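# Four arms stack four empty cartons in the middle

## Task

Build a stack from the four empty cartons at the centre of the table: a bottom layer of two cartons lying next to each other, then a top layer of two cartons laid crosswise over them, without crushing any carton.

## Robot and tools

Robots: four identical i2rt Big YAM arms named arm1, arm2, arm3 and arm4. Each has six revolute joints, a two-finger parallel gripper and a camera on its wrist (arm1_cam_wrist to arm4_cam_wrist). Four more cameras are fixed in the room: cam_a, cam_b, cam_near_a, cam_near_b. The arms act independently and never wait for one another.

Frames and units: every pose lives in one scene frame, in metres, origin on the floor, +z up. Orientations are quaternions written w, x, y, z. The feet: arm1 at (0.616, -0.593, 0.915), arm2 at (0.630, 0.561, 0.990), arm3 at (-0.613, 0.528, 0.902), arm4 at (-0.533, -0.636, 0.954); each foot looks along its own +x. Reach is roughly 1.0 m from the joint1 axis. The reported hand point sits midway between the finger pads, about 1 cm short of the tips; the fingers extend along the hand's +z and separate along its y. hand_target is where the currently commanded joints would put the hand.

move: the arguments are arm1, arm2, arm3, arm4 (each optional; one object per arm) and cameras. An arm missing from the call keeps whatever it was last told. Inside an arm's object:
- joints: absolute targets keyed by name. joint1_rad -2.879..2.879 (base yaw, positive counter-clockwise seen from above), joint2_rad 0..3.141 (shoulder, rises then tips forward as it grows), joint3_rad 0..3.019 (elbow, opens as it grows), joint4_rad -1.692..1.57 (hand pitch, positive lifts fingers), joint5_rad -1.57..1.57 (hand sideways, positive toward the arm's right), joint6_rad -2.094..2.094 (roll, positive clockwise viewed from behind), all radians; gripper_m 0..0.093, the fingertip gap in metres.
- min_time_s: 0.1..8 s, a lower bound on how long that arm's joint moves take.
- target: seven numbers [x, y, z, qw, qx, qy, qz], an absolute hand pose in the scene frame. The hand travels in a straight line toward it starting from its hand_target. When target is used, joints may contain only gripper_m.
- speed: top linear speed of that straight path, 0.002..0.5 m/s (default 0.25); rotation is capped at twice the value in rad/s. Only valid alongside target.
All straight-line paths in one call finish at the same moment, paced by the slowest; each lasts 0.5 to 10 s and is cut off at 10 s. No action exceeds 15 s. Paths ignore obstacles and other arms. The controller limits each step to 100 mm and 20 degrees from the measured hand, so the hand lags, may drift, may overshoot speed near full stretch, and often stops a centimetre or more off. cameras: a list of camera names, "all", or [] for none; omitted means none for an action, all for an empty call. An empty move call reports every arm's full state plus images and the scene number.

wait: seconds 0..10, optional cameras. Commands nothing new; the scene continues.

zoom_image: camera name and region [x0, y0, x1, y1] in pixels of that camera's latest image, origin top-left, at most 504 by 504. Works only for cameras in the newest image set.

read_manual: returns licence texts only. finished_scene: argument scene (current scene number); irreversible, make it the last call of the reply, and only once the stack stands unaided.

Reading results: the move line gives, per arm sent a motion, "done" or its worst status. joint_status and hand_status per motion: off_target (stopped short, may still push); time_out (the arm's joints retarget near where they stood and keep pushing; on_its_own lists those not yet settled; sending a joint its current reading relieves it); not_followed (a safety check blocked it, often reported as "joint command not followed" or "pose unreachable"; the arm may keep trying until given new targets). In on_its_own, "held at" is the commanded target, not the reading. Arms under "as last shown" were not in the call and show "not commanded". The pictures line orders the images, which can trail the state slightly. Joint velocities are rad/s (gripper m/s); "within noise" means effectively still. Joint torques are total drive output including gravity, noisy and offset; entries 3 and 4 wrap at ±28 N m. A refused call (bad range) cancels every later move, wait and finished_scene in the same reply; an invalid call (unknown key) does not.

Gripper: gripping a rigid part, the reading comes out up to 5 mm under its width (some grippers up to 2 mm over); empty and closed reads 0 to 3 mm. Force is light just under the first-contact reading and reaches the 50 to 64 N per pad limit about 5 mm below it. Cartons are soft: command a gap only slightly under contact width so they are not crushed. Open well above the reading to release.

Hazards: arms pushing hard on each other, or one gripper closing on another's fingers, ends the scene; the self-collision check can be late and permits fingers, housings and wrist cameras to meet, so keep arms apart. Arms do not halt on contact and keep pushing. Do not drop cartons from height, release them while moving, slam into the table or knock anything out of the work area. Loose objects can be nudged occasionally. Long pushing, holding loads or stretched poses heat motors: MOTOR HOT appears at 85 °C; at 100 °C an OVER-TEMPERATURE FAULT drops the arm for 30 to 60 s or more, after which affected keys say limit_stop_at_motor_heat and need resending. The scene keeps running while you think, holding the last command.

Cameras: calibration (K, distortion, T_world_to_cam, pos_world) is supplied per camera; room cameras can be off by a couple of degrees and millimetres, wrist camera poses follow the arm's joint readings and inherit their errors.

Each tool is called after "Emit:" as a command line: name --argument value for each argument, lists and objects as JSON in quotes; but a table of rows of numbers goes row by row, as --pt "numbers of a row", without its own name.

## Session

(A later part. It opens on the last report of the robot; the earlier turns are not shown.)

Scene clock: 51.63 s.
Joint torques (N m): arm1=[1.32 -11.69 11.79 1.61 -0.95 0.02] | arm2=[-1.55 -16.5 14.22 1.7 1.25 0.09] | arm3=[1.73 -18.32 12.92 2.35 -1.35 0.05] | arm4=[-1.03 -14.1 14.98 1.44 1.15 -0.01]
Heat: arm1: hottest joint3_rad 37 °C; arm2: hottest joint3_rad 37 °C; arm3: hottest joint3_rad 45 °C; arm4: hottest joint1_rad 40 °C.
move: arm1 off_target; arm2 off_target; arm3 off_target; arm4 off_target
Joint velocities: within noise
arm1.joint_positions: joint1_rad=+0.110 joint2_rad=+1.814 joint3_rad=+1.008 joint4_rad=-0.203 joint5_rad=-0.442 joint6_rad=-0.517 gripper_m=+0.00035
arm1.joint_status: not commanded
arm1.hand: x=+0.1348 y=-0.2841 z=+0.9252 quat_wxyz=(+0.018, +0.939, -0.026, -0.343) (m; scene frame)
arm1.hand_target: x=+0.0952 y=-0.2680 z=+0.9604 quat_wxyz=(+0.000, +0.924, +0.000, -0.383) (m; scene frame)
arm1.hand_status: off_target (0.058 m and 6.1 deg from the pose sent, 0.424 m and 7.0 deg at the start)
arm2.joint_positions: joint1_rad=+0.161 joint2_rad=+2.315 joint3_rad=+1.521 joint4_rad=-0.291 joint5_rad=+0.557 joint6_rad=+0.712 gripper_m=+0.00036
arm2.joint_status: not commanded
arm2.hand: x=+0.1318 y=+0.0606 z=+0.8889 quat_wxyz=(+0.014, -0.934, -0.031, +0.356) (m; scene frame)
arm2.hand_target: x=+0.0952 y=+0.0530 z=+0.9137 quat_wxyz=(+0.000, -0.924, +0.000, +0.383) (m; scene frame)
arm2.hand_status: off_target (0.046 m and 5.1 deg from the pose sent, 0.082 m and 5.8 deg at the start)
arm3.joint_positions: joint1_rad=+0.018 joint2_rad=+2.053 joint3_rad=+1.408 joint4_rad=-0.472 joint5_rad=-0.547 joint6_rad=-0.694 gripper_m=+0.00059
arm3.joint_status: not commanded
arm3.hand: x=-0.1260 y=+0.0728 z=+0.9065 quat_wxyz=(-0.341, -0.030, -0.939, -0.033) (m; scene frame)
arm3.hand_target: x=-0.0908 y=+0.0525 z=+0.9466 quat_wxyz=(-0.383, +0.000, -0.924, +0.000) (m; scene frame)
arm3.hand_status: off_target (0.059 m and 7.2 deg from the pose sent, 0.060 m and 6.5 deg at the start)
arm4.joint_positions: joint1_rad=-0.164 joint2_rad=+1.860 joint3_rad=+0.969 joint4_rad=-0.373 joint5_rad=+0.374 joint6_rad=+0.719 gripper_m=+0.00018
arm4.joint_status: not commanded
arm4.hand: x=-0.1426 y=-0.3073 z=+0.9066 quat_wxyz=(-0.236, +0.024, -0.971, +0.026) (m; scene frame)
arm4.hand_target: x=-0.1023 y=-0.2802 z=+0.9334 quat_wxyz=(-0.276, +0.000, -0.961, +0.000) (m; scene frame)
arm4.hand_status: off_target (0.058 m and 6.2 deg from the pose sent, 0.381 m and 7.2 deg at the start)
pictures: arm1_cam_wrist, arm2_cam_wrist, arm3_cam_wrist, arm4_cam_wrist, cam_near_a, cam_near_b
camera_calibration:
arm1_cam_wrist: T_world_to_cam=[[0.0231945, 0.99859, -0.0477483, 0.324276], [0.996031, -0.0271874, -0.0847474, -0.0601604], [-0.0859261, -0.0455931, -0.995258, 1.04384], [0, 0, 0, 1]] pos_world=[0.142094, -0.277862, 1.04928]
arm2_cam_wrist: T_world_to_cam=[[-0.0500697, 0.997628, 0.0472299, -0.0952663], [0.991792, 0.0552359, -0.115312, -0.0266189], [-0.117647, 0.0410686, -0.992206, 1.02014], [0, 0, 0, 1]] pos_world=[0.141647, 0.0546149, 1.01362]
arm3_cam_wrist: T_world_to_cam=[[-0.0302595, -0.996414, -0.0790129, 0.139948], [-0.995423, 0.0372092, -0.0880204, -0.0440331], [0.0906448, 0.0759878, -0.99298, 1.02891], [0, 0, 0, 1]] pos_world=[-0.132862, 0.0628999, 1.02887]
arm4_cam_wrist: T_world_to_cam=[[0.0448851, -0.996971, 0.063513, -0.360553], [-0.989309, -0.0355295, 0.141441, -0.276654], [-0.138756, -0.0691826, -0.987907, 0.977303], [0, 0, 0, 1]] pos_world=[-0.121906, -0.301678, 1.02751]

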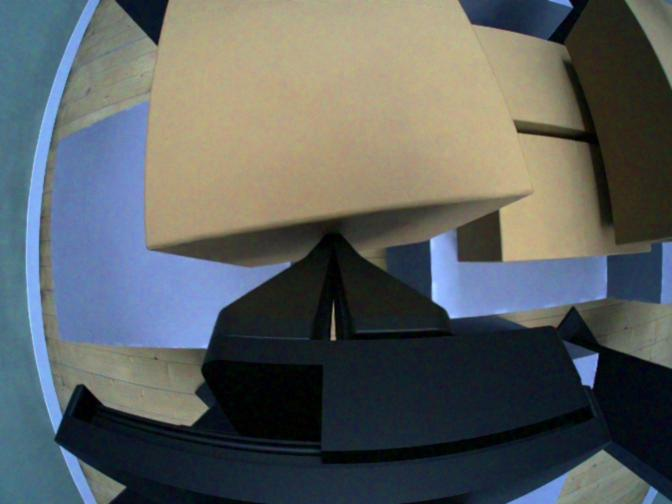

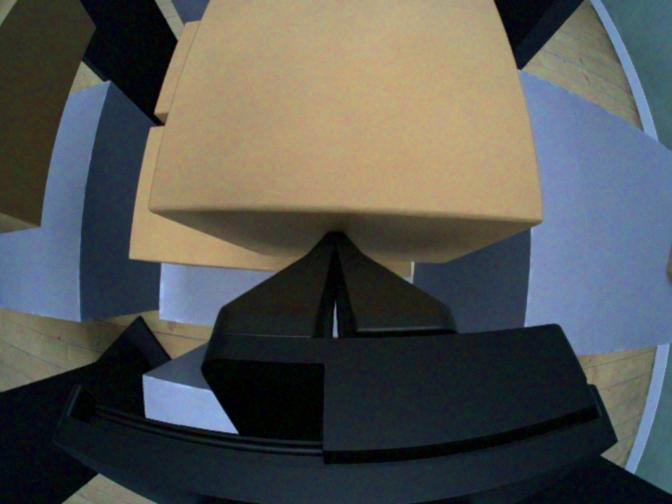

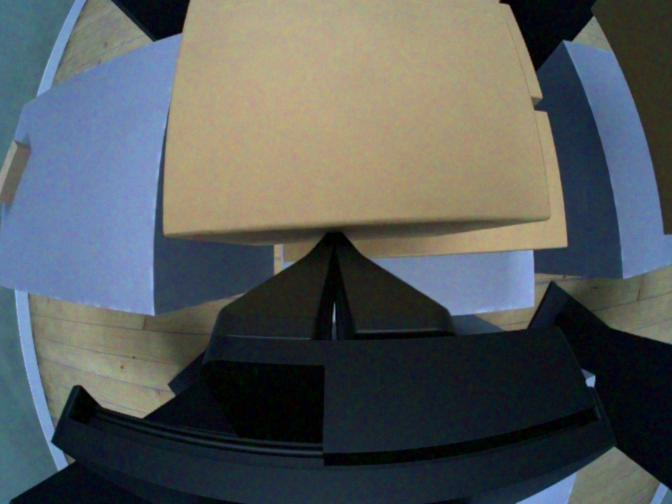

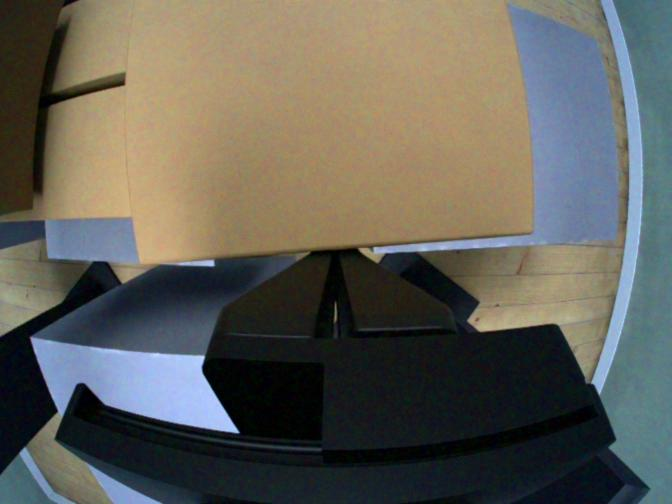

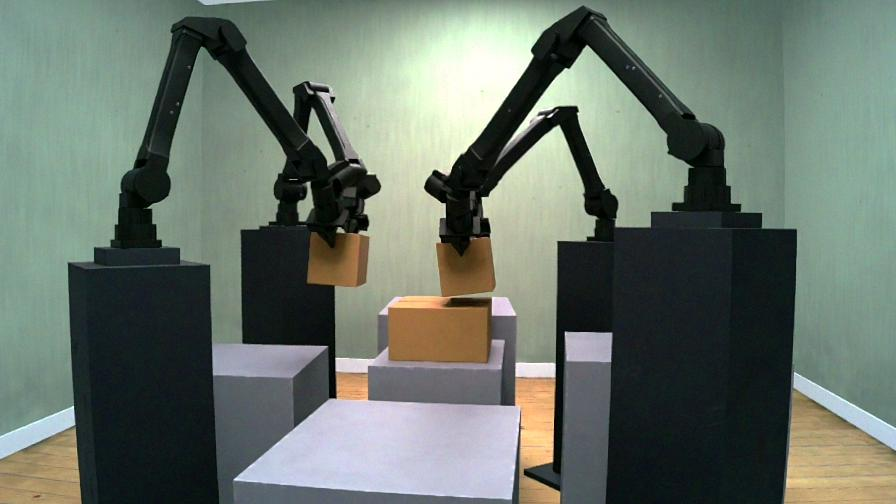

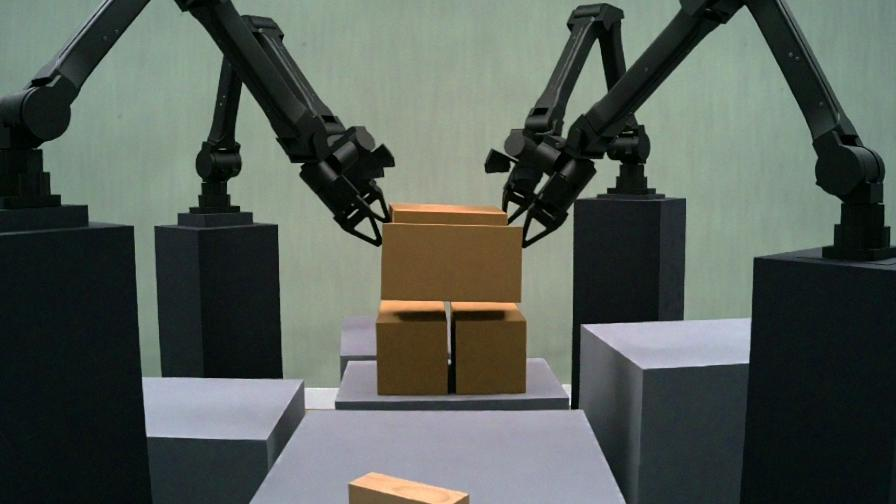

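Emit:
move --arm2 '{"target":[0.093,0.0515,0.866,0,0.9239,0,-0.3827],"speed":0.05}' --arm3 '{"target":[-0.087,0.050,0.894,0.3827,0,0.9239,0],"speed":0.05}' --arm1 '{"target":[0.091,-0.190,0.955,0,0.9239,0,-0.3827],"speed":0.05}' --arm4 '{"target":[-0.101,-0.178,0.937,0.2757,0,0.9613,0],"speed":0.05}' --cameras '["arm1_cam_wrist","arm4_cam_wrist","cam_near_b","cam_near_a"]'

Emit:
zoom_image --camera "cam_near_a" --region '[300, 200, 500, 380]'

Scene clock: 56.40 s.
Joint torques (N m): arm1=[1.61 -13.16 12.31 1.66 -1.02 0.02] | arm2=[-2.32 -16.09 13.67 3.36 0.98 0.1] | arm3=[2.2 -17.55 11.12 2.45 -1.09 0.07] | arm4=[-2.08 -16.15 15.51 1.33 1.47 -0.09]
Heat: arm1: hottest joint3_rad 39 °C; arm2: hottest joint3_rad 38 °C; arm3: hottest joint3_rad 45 °C; arm4: hottest joint1_rad 40 °C.
move: arm1 off_target; arm2 off_target; arm3 off_target; arm4 off_target
Joint velocities: within noise
arm1.joint_positions: joint1_rad=+0.004 joint2_rad=+1.922 joint3_rad=+1.176 joint4_rad=-0.312 joint5_rad=-0.502 joint6_rad=-0.610 gripper_m=+0.00035
arm1.joint_status: not commanded
arm1.hand: x=+0.1349 y=-0.2118 z=+0.9207 quat_wxyz=(+0.023, +0.939, -0.029, -0.343) (m; scene frame)
arm1.hand_target: x=+0.0952 y=-0.1938 z=+0.9575 quat_wxyz=(+0.000, +0.924, +0.000, -0.383) (m; scene frame)
arm1.hand_status: off_target (0.060 m and 6.5 deg from the pose sent, 0.108 m and 6.1 deg at the start)
arm2.joint_positions: joint1_rad=+0.164 joint2_rad=+2.378 joint3_rad=+1.527 joint4_rad=-0.258 joint5_rad=+0.564 joint6_rad=+0.712 gripper_m=+0.00036
arm2.joint_status: not commanded
arm2.hand: x=+0.1366 y=+0.0651 z=+0.8525 quat_wxyz=(+0.025, -0.935, -0.035, +0.351) (m; scene frame)
arm2.hand_target: x=+0.0958 y=+0.0553 z=+0.8686 quat_wxyz=(+0.001, -0.924, +0.000, +0.383) (m; scene frame)
arm2.hand_status: off_target (0.048 m and 6.2 deg from the pose sent, 0.046 m and 5.1 deg at the start)
arm3.joint_positions: joint1_rad=+0.013 joint2_rad=+2.115 joint3_rad=+1.408 joint4_rad=-0.372 joint5_rad=-0.552 joint6_rad=-0.695 gripper_m=+0.00059
arm3.joint_status: not commanded
arm3.hand: x=-0.1210 y=+0.0623 z=+0.8767 quat_wxyz=(-0.354, -0.026, -0.935, -0.020) (m; scene frame)
arm3.hand_target: x=-0.0891 y=+0.0523 z=+0.8956 quat_wxyz=(-0.383, +0.000, -0.924, +0.000) (m; scene frame)
arm3.hand_status: off_target (0.040 m and 5.2 deg from the pose sent, 0.047 m and 7.2 deg at the start)
arm4.joint_positions: joint1_rad=-0.027 joint2_rad=+1.994 joint3_rad=+1.239 joint4_rad=-0.546 joint5_rad=+0.410 joint6_rad=+0.846 gripper_m=+0.00018
arm4.joint_status: not commanded
arm4.hand: x=-0.1444 y=-0.2004 z=+0.9155 quat_wxyz=(-0.241, +0.029, -0.970, +0.021) (m; scene frame)
arm4.hand_target: x=-0.1036 y=-0.1817 z=+0.9394 quat_wxyz=(-0.276, +0.000, -0.961, +0.000) (m; scene frame)
arm4.hand_status: off_target (0.053 m and 5.8 deg from the pose sent, 0.139 m and 6.2 deg at the start)
pictures: arm1_cam_wrist, arm4_cam_wrist, cam_near_a, cam_near_b
camera_calibration:
arm1_cam_wrist: T_world_to_cam=[[0.0268888, 0.997902, -0.0589, 0.261555], [0.995834, -0.0318758, -0.0854357, -0.0590573], [-0.087134, -0.0563573, -0.994601, 1.03993], [0, 0, 0, 1]] pos_world=[0.142392, -0.204281, 1.04468]
arm4_cam_wrist: T_world_to_cam=[[0.0577561, -0.996765, 0.0558822, -0.245562], [-0.989849, -0.0498944, 0.133079, -0.271188], [-0.12986, -0.0630011, -0.989529, 0.997217], [0, 0, 0, 1]] pos_world=[-0.124754, -0.195473, 1.03659]

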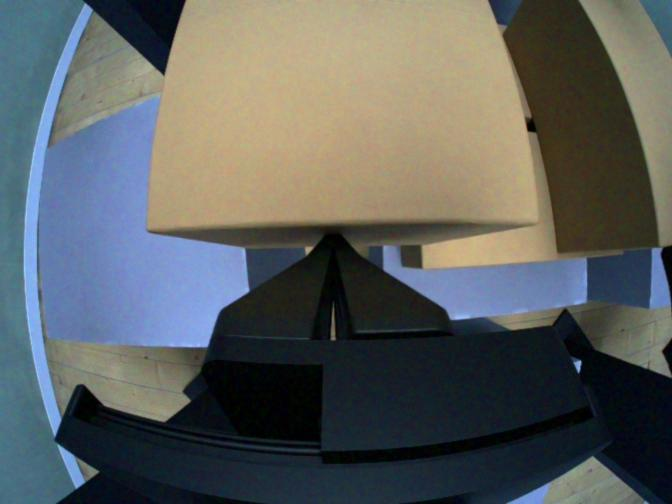

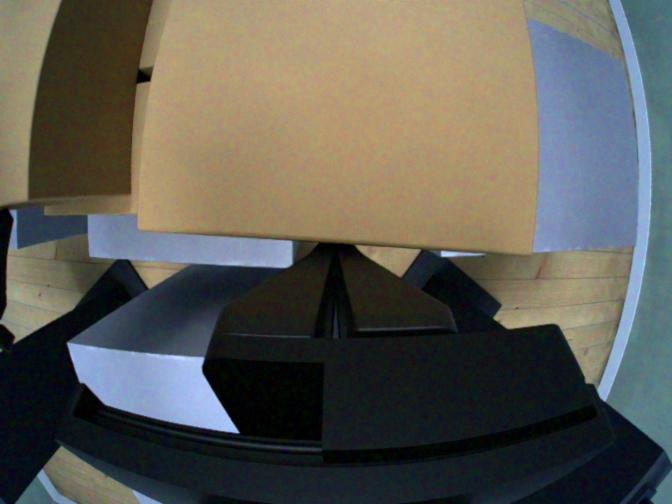

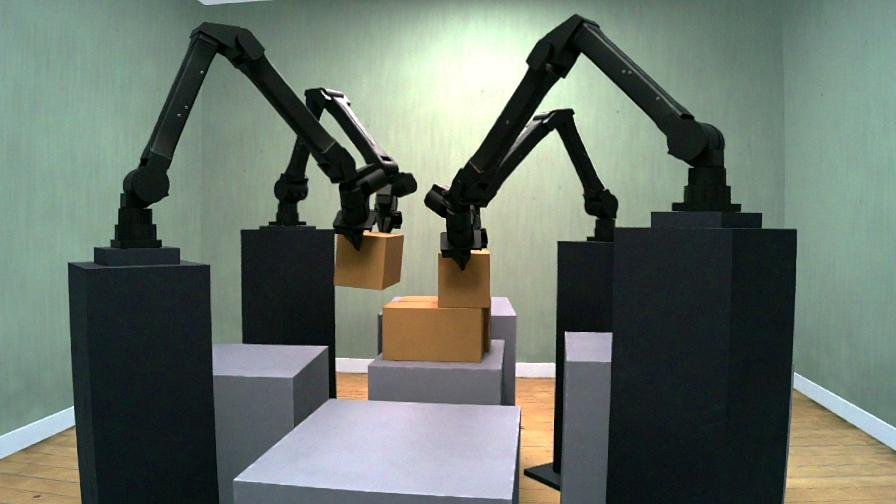

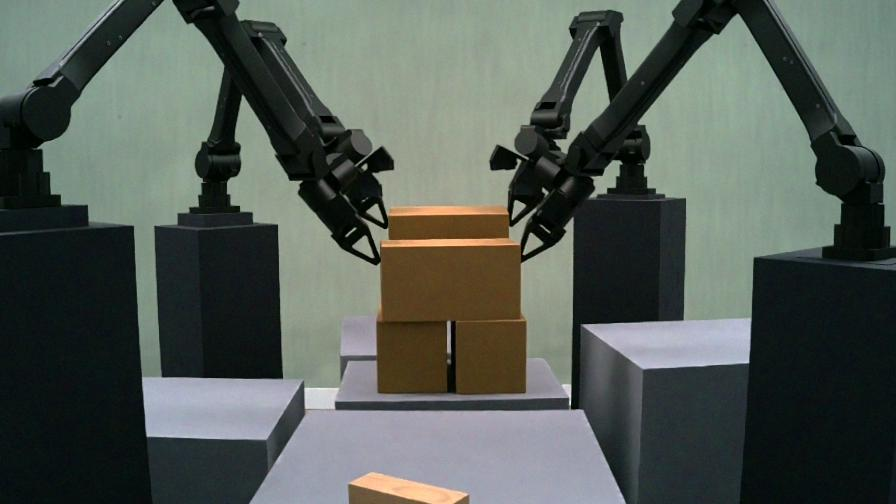

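Scaled by 2.520 from the camera's 896x504 image, which has a finer 1280x720 frame.

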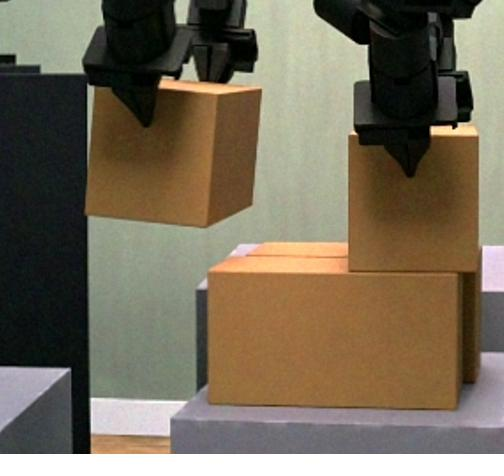

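Emit:
move --arm2 '{"target":[0.205,0.057,0.861,0,0.9239,0,-0.3827],"speed":0.06}' --arm3 '{"target":[-0.19,0.053,0.885,0.3827,0,0.9239,0],"speed":0.06}' --cameras '["cam_near_b","cam_near_a"]'

Emit:
zoom_image --camera "cam_near_a" --region '[300, 200, 500, 380]'

Scene clock: 59.93 s.
Joint torques (N m): arm1=[1.55 -13.27 12.33 1.66 -1.01 0.03] | arm2=[1.79 -18.2 5.72 2.1 0.65 0.09] | arm3=[-0.44 -19.02 6.39 1.42 -0.63 0.04] | arm4=[-2.08 -16.5 15.56 1.22 1.5 -0.08]
Heat: arm1: hottest joint3_rad 40 °C; arm2: hottest joint3_rad 38 °C; arm3: hottest joint3_rad 45 °C; arm4: hottest joint1_rad 40 °C.
move: arm2 off_target; arm3 off_target
Joint velocities: within noise
arm1, arm4: as last shown
arm1.hand: x=+0.1349 y=-0.2119 z=+0.9207 quat_wxyz=(+0.023, +0.939, -0.029, -0.343) (m; scene frame)
arm1.hand_target: x=+0.0951 y=-0.1938 z=+0.9575 quat_wxyz=(+0.000, +0.924, +0.000, -0.383) (m; scene frame)
arm2.joint_positions: joint1_rad=+0.265 joint2_rad=+2.341 joint3_rad=+1.382 joint4_rad=-0.188 joint5_rad=+0.642 joint6_rad=+0.864 gripper_m=+0.00036
arm2.joint_status: not commanded
arm2.hand: x=+0.2058 y=+0.0675 z=+0.8419 quat_wxyz=(+0.019, -0.929, -0.008, +0.371) (m; scene frame)
arm2.hand_target: x=+0.2049 y=+0.0571 z=+0.8609 quat_wxyz=(+0.000, -0.924, +0.000, +0.383) (m; scene frame)
arm2.hand_status: off_target (0.022 m and 2.8 deg from the pose sent, 0.069 m and 6.2 deg at the start)
arm3.joint_positions: joint1_rad=-0.090 joint2_rad=+2.056 joint3_rad=+1.265 joint4_rad=-0.322 joint5_rad=-0.632 joint6_rad=-0.835 gripper_m=+0.00059
arm3.joint_status: not commanded
arm3.hand: x=-0.1885 y=+0.0622 z=+0.8710 quat_wxyz=(-0.373, -0.004, -0.928, -0.016) (m; scene frame)
arm3.hand_target: x=-0.1901 y=+0.0532 z=+0.8849 quat_wxyz=(-0.382, +0.000, -0.924, +0.000) (m; scene frame)
arm3.hand_status: off_target (0.017 m and 2.2 deg from the pose sent, 0.070 m and 5.2 deg at the start)
arm4.joint_positions: joint1_rad=-0.027 joint2_rad=+1.994 joint3_rad=+1.239 joint4_rad=-0.546 joint5_rad=+0.410 joint6_rad=+0.847 gripper_m=+0.00018
arm4.hand_target: x=-0.1036 y=-0.1816 z=+0.9395 quat_wxyz=(-0.276, +0.000, -0.961, +0.000) (m; scene frame)
pictures: cam_near_a, cam_near_b

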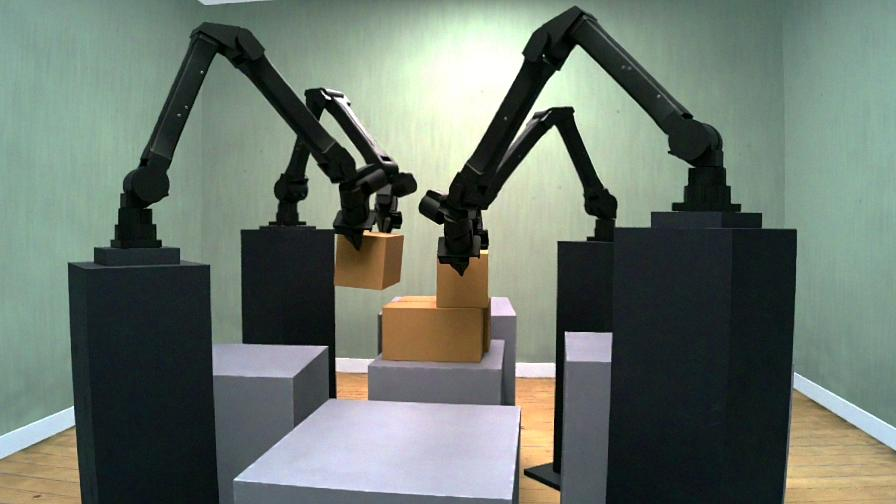

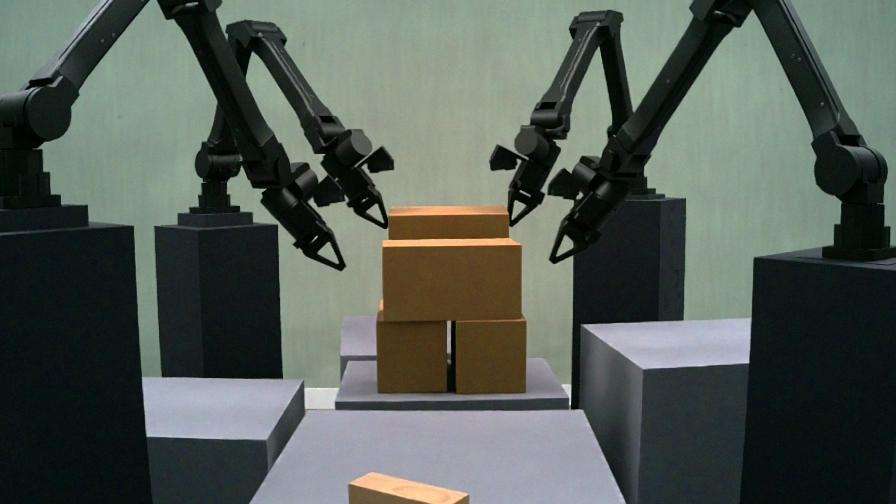

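Scaled by 2.520 from the camera's 896x504 image, which has a finer 1280x720 frame.

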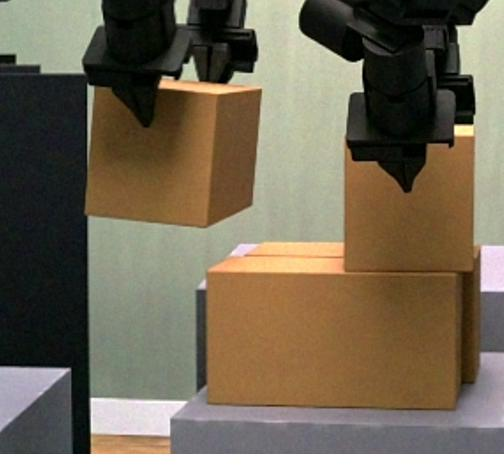

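Emit:
move --arm2 '{"target":[0.33,0.30,1.05,0,0.9239,0,-0.3827],"speed":0.2}' --arm3 '{"target":[-0.31,0.30,1.05,0.3827,0,0.9239,0],"speed":0.2}' --arm1 '{"target":[0.092,-0.098,0.955,0,0.9239,0,-0.3827],"speed":0.04}' --arm4 '{"target":[-0.101,-0.104,0.939,0.2757,0,0.9613,0],"speed":0.04}' --cameras '["arm1_cam_wrist","arm4_cam_wrist","cam_near_b","cam_near_a"]'

Emit:
zoom_image --camera "cam_near_a" --region '[300, 200, 500, 380]'

Scene clock: 64.87 s.
Joint torques (N m): arm1=[2.73 -15.15 12.18 1.37 -1.21 0.03] | arm2=[-0.15 -7.71 6.91 0.98 0.3 -0.07] | arm3=[1.26 -6.95 8.28 0.7 -0.27 0.2] | arm4=[-2.14 -18.43 16.39 1.22 1.53 -0.07]
Heat: arm1: hottest joint3_rad 41 °C; arm2: hottest joint3_rad 38 °C; arm3: hottest joint3_rad 45 °C; arm4: hottest joint3_rad 41 °C.
move: arm1 off_target; arm2 done; arm3 done; arm4 off_target
Joint velocities: within noise
arm1.joint_positions: joint1_rad=-0.112 joint2_rad=+2.069 joint3_rad=+1.448 joint4_rad=-0.469 joint5_rad=-0.555 joint6_rad=-0.711 gripper_m=+0.00035
arm1.joint_status: not commanded
arm1.hand: x=+0.1349 y=-0.1091 z=+0.9265 quat_wxyz=(+0.015, +0.936, -0.034, -0.351) (m; scene frame)
arm1.hand_target: x=+0.0951 y=-0.1017 z=+0.9567 quat_wxyz=(+0.000, +0.924, +0.000, -0.383) (m; scene frame)
arm1.hand_status: off_target (0.053 m and 5.8 deg from the pose sent, 0.126 m and 6.4 deg at the start)
arm2.joint_positions: joint1_rad=+0.226 joint2_rad=+1.378 joint3_rad=+0.587 joint4_rad=-0.273 joint5_rad=+0.624 joint6_rad=+0.819 gripper_m=+0.00036
arm2.joint_status: not commanded
arm2.hand: x=+0.3301 y=+0.2936 z=+1.0484 quat_wxyz=(-0.004, -0.923, +0.000, +0.385) (m; scene frame)
arm2.hand_target: x=+0.3300 y=+0.3000 z=+1.0498 quat_wxyz=(+0.000, -0.924, +0.000, +0.383) (m; scene frame)
arm2.hand_status: done (0.007 m and 0.5 deg from the pose sent, 0.336 m and 2.8 deg at the start)
arm3.joint_positions: joint1_rad=-0.004 joint2_rad=+1.094 joint3_rad=+0.644 joint4_rad=-0.565 joint5_rad=-0.584 joint6_rad=-0.735 gripper_m=+0.00059
arm3.joint_status: not commanded
arm3.hand: x=-0.3121 y=+0.2955 z=+1.0480 quat_wxyz=(-0.383, -0.002, -0.924, +0.003) (m; scene frame)
arm3.hand_target: x=-0.3100 y=+0.2999 z=+1.0500 quat_wxyz=(-0.383, +0.000, -0.924, +0.000) (m; scene frame)
arm3.hand_status: done (0.005 m and 0.4 deg from the pose sent, 0.322 m and 2.2 deg at the start)
arm4.joint_positions: joint1_rad=+0.045 joint2_rad=+2.121 joint3_rad=+1.472 joint4_rad=-0.688 joint5_rad=+0.434 joint6_rad=+0.918 gripper_m=+0.00018
arm4.joint_status: not commanded
arm4.hand: x=-0.1449 y=-0.1270 z=+0.9163 quat_wxyz=(-0.241, +0.031, -0.970, +0.024) (m; scene frame)
arm4.hand_target: x=-0.1035 y=-0.1083 z=+0.9414 quat_wxyz=(-0.276, +0.000, -0.961, +0.000) (m; scene frame)
arm4.hand_status: off_target (0.055 m and 6.1 deg from the pose sent, 0.108 m and 5.8 deg at the start)
pictures: arm1_cam_wrist, arm4_cam_wrist, cam_near_a, cam_near_b
camera_calibration:
arm1_cam_wrist: T_world_to_cam=[[0.0407103, 0.998003, -0.0482978, 0.14764], [0.993741, -0.0454744, -0.102036, -0.0410667], [-0.104028, -0.0438416, -0.993608, 1.05425], [0, 0, 0, 1]] pos_world=[0.144471, -0.102993, 1.05045]
arm4_cam_wrist: T_world_to_cam=[[0.0601944, -0.996113, 0.0643125, -0.179685], [-0.98998, -0.0513305, 0.131549, -0.266965], [-0.127737, -0.0715866, -0.989221, 1.00153], [0, 0, 0, 1]] pos_world=[-0.125543, -0.120994, 1.03741]

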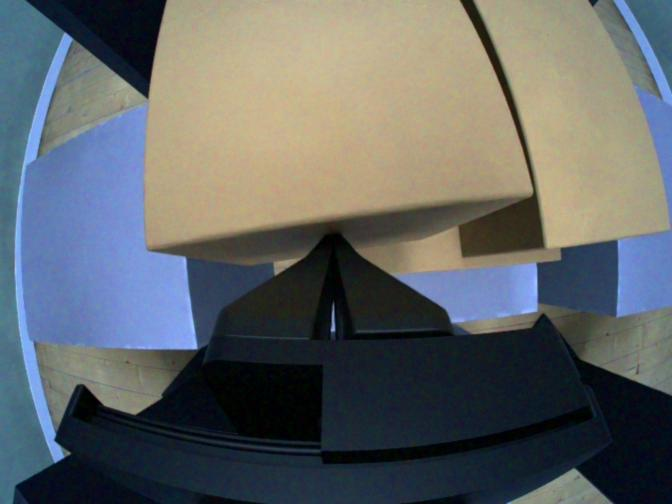

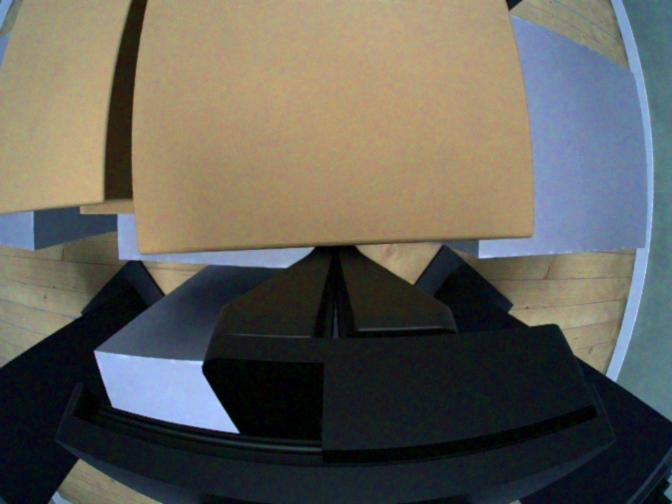

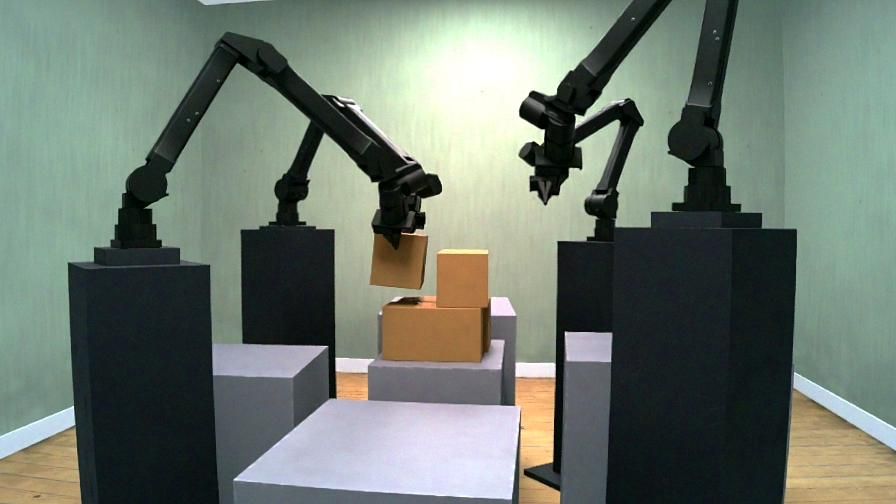

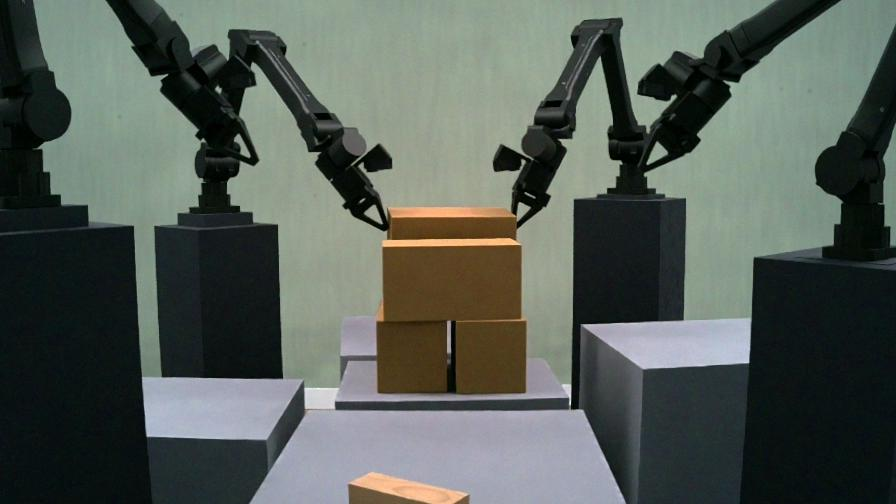

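Scaled by 2.520 from the camera's 896x504 image, which has a finer 1280x720 frame.

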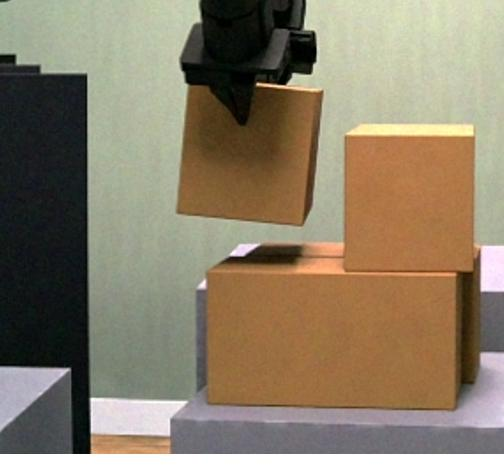

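Emit:
move --arm1 '{"target":[0.0945,-0.0770,0.9350,0,0.9239,0,-0.3827],"speed":0.04}' --arm4 '{"target":[-0.1035,-0.0710,0.9230,0.2757,0,0.9613,0],"speed":0.04}' --cameras '["arm1_cam_wrist","arm4_cam_wrist","cam_near_a","cam_near_b"]'

Emit:
zoom_image --camera "cam_near_a" --region '[300, 200, 500, 380]'

Scene clock: 70.33 s.
Joint torques (N m): arm1=[2.2 -16.03 12.33 1.35 -1.15 0.03] | arm2=[0.5 -7.24 6.79 0.81 0.3 -0.13] | arm3=[1.38 -6.83 8.28 0.76 -0.27 0.2] | arm4=[-2.43 -19.55 15.76 0.94 1.5 -0.09]
Heat: arm1: hottest joint3_rad 43 °C; arm2: hottest joint3_rad 38 °C; arm3: hottest joint3_rad 45 °C; arm4: hottest joint3_rad 43 °C.
move: arm1 off_target; arm4 off_target
Joint velocities: within noise
arm1.joint_positions: joint1_rad=-0.129 joint2_rad=+2.135 joint3_rad=+1.496 joint4_rad=-0.473 joint5_rad=-0.569 joint6_rad=-0.734 gripper_m=+0.00035
arm1.joint_status: not commanded
arm1.hand: x=+0.1356 y=-0.0941 z=+0.9032 quat_wxyz=(+0.021, +0.936, -0.032, -0.349) (m; scene frame)
arm1.hand_target: x=+0.0977 y=-0.0809 z=+0.9372 quat_wxyz=(+0.000, +0.924, +0.000, -0.383) (m; scene frame)
arm1.hand_status: off_target (0.055 m and 6.0 deg from the pose sent, 0.052 m and 5.8 deg at the start)
arm2: as last shown
arm2.hand_target: x=+0.3300 y=+0.2999 z=+1.0498 quat_wxyz=(+0.000, -0.924, +0.000, +0.383) (m; scene frame)
arm3.joint_positions: joint1_rad=-0.004 joint2_rad=+1.094 joint3_rad=+0.644 joint4_rad=-0.565 joint5_rad=-0.584 joint6_rad=-0.734 gripper_m=+0.00059
arm3.joint_status: not commanded
arm3.hand: x=-0.3121 y=+0.2956 z=+1.0479 quat_wxyz=(-0.383, -0.002, -0.924, +0.002) (m; scene frame)
arm3.hand_target: x=-0.3100 y=+0.3000 z=+1.0500 quat_wxyz=(-0.383, +0.000, -0.924, +0.000) (m; scene frame)
arm3.hand_status: not commanded
arm4.joint_positions: joint1_rad=+0.078 joint2_rad=+2.203 joint3_rad=+1.595 joint4_rad=-0.720 joint5_rad=+0.443 joint6_rad=+0.951 gripper_m=+0.00018
arm4.joint_status: not commanded
arm4.hand: x=-0.1447 y=-0.0856 z=+0.9082 quat_wxyz=(-0.248, +0.031, -0.968, +0.015) (m; scene frame)
arm4.hand_target: x=-0.1055 y=-0.0744 z=+0.9246 quat_wxyz=(-0.276, +0.000, -0.961, +0.000) (m; scene frame)
arm4.hand_status: off_target (0.046 m and 5.1 deg from the pose sent, 0.070 m and 6.1 deg at the start)
pictures: arm1_cam_wrist, arm4_cam_wrist, cam_near_a, cam_near_b
camera_calibration:
arm1_cam_wrist: T_world_to_cam=[[0.033598, 0.997725, -0.0584488, 0.141661], [0.994326, -0.0392749, -0.0988594, -0.0458245], [-0.10093, -0.0547957, -0.993383, 1.03012], [0, 0, 0, 1]] pos_world=[0.144775, -0.0866927, 1.02706]
arm4_cam_wrist: T_world_to_cam=[[0.0624813, -0.996946, 0.0468463, -0.121806], [-0.991513, -0.0566422, 0.117016, -0.250931], [-0.114005, -0.05376, -0.992025, 1.00247], [0, 0, 0, 1]] pos_world=[-0.126904, -0.0817546, 1.02955]

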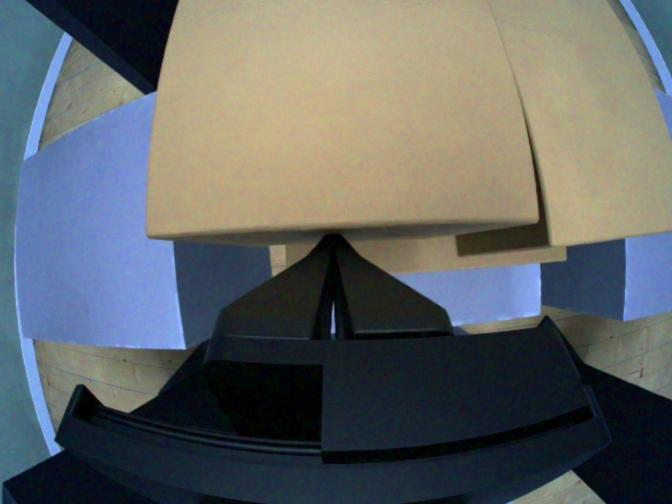

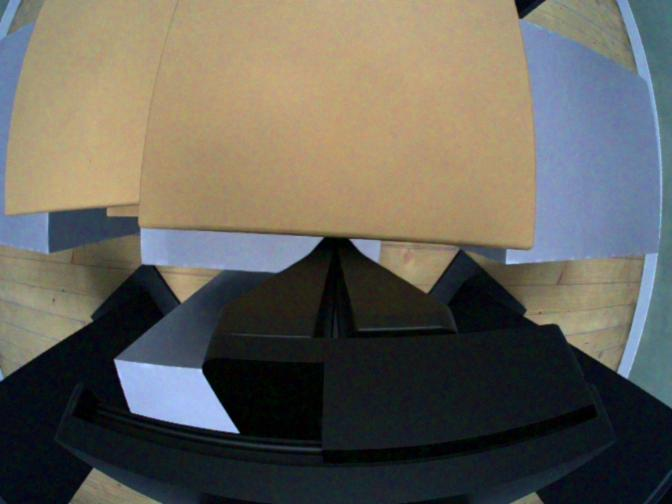

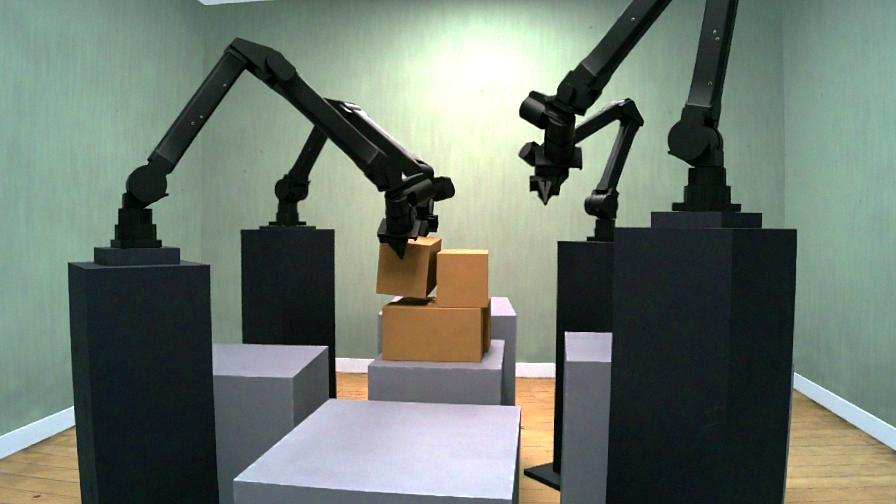

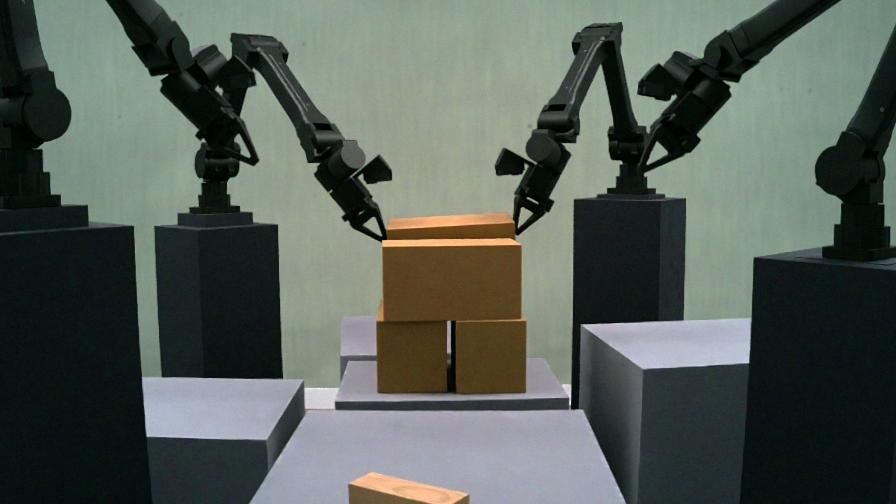

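Scaled by 2.520 from the camera's 896x504 image, which has a finer 1280x720 frame.

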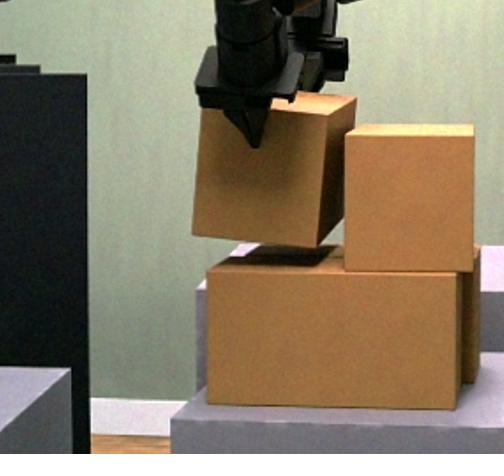

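Emit:
move --arm1 '{"target":[0.0965,-0.0580,0.9250,0,0.9239,0,-0.3827],"speed":0.04}' --arm4 '{"target":[-0.1045,-0.0900,0.9130,0.2757,0,0.9613,0],"speed":0.04}' --cameras '["arm1_cam_wrist","arm4_cam_wrist","cam_near_a","cam_near_b"]'

Emit:
zoom_image --camera "cam_near_a" --region '[300, 200, 500, 380]'

Scene clock: 73.53 s.
Joint torques (N m): arm1=[2.37 -16.73 12.3 1.28 -1.19 0.05] | arm2=[-0.44 -7.82 6.76 0.94 0.25 -0.1] | arm3=[1.26 -6.95 8.29 0.73 -0.26 0.21] | arm4=[-3.31 -20.84 10.03 1.87 1.35 -0.21]
Heat: arm1: hottest joint3_rad 44 °C; arm2: hottest joint2_rad 37 °C; arm3: hottest joint3_rad 45 °C; arm4: hottest joint3_rad 44 °C.
move: arm1 off_target; arm4 off_target
Joint velocities: within noise
arm1.joint_positions: joint1_rad=-0.151 joint2_rad=+2.184 joint3_rad=+1.552 joint4_rad=-0.492 joint5_rad=-0.578 joint6_rad=-0.755 gripper_m=+0.00035
arm1.joint_status: not commanded
arm1.hand: x=+0.1383 y=-0.0743 z=+0.8920 quat_wxyz=(+0.021, +0.936, -0.034, -0.349) (m; scene frame)
arm1.hand_target: x=+0.0995 y=-0.0622 z=+0.9270 quat_wxyz=(+0.000, +0.924, +0.000, -0.383) (m; scene frame)
arm1.hand_status: off_target (0.056 m and 6.1 deg from the pose sent, 0.058 m and 6.1 deg at the start)
arm2, arm3: as last shown
arm4.joint_positions: joint1_rad=+0.078 joint2_rad=+2.203 joint3_rad=+1.595 joint4_rad=-0.687 joint5_rad=+0.444 joint6_rad=+0.951 gripper_m=+0.00018
arm4.joint_status: not commanded
arm4.hand: x=-0.1410 y=-0.0791 z=+0.9103 quat_wxyz=(-0.257, +0.027, -0.966, +0.002) (m; scene frame)
arm4.hand_target: x=-0.1059 y=-0.0914 z=+0.9135 quat_wxyz=(-0.276, +0.000, -0.961, +0.001) (m; scene frame)
arm4.hand_status: off_target (0.038 m and 3.8 deg from the pose sent, 0.041 m and 5.1 deg at the start)
pictures: arm1_cam_wrist, arm4_cam_wrist, cam_near_a, cam_near_b
camera_calibration:
arm1_cam_wrist: T_world_to_cam=[[0.0357142, 0.997598, -0.0593489, 0.121656], [0.994232, -0.0414776, -0.0989025, -0.0490234], [-0.101127, -0.0554743, -0.993326, 1.02029], [0, 0, 0, 1]] pos_world=[0.147575, -0.0667973, 1.01586]
arm4_cam_wrist: T_world_to_cam=[[0.0614562, -0.997929, 0.0190047, -0.0905374], [-0.993336, -0.0592912, 0.0988335, -0.231104], [-0.097502, -0.024952, -0.994922, 1.01264], [0, 0, 0, 1]] pos_world=[-0.125265, -0.0787849, 1.03206]

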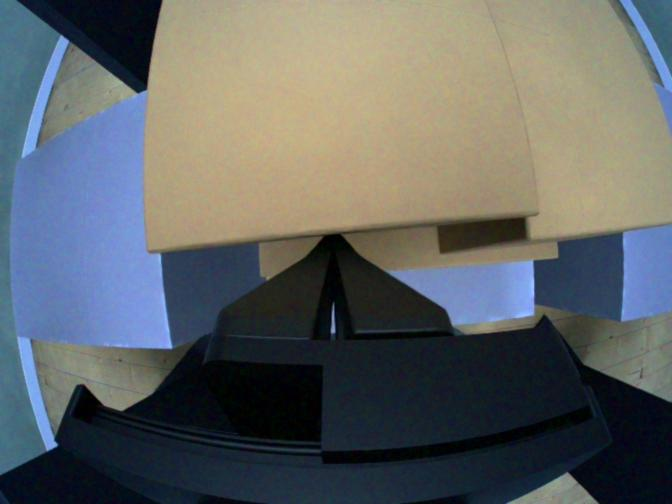

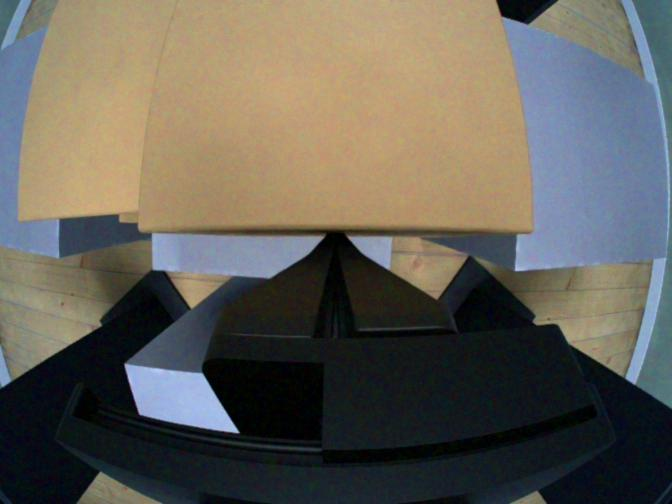

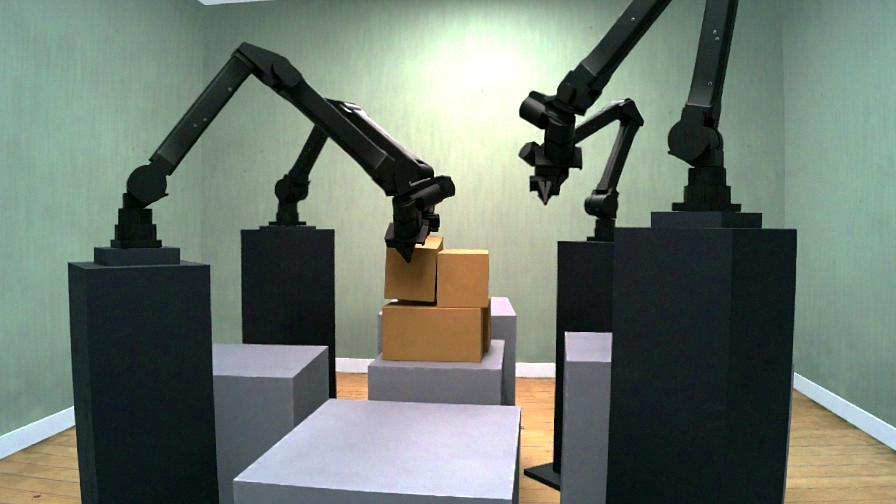

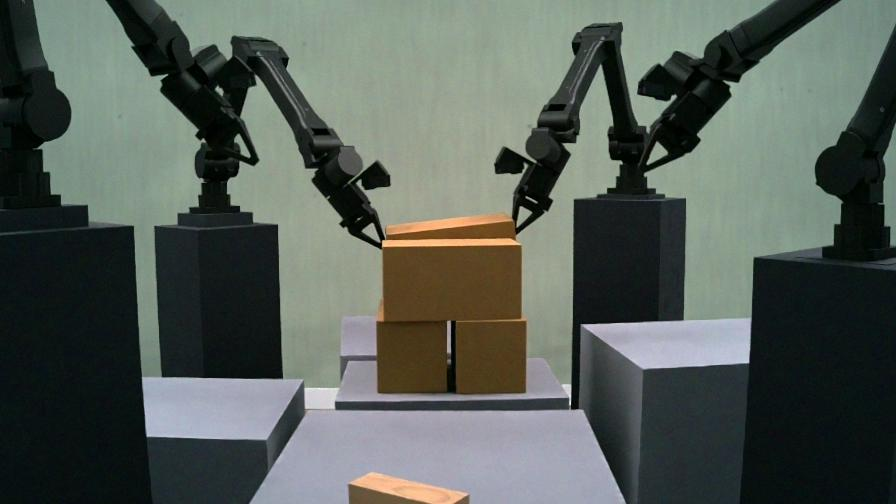

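Scaled by 2.520 from the camera's 896x504 image, which has a finer 1280x720 frame.

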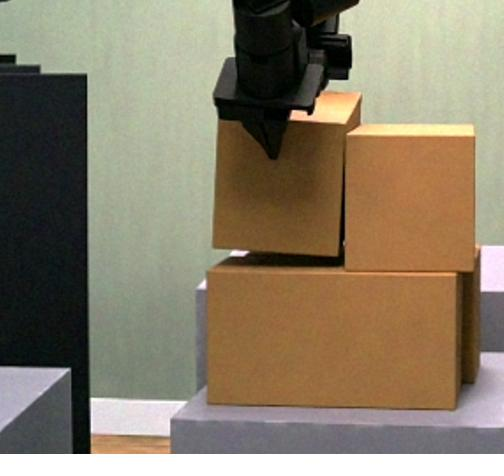

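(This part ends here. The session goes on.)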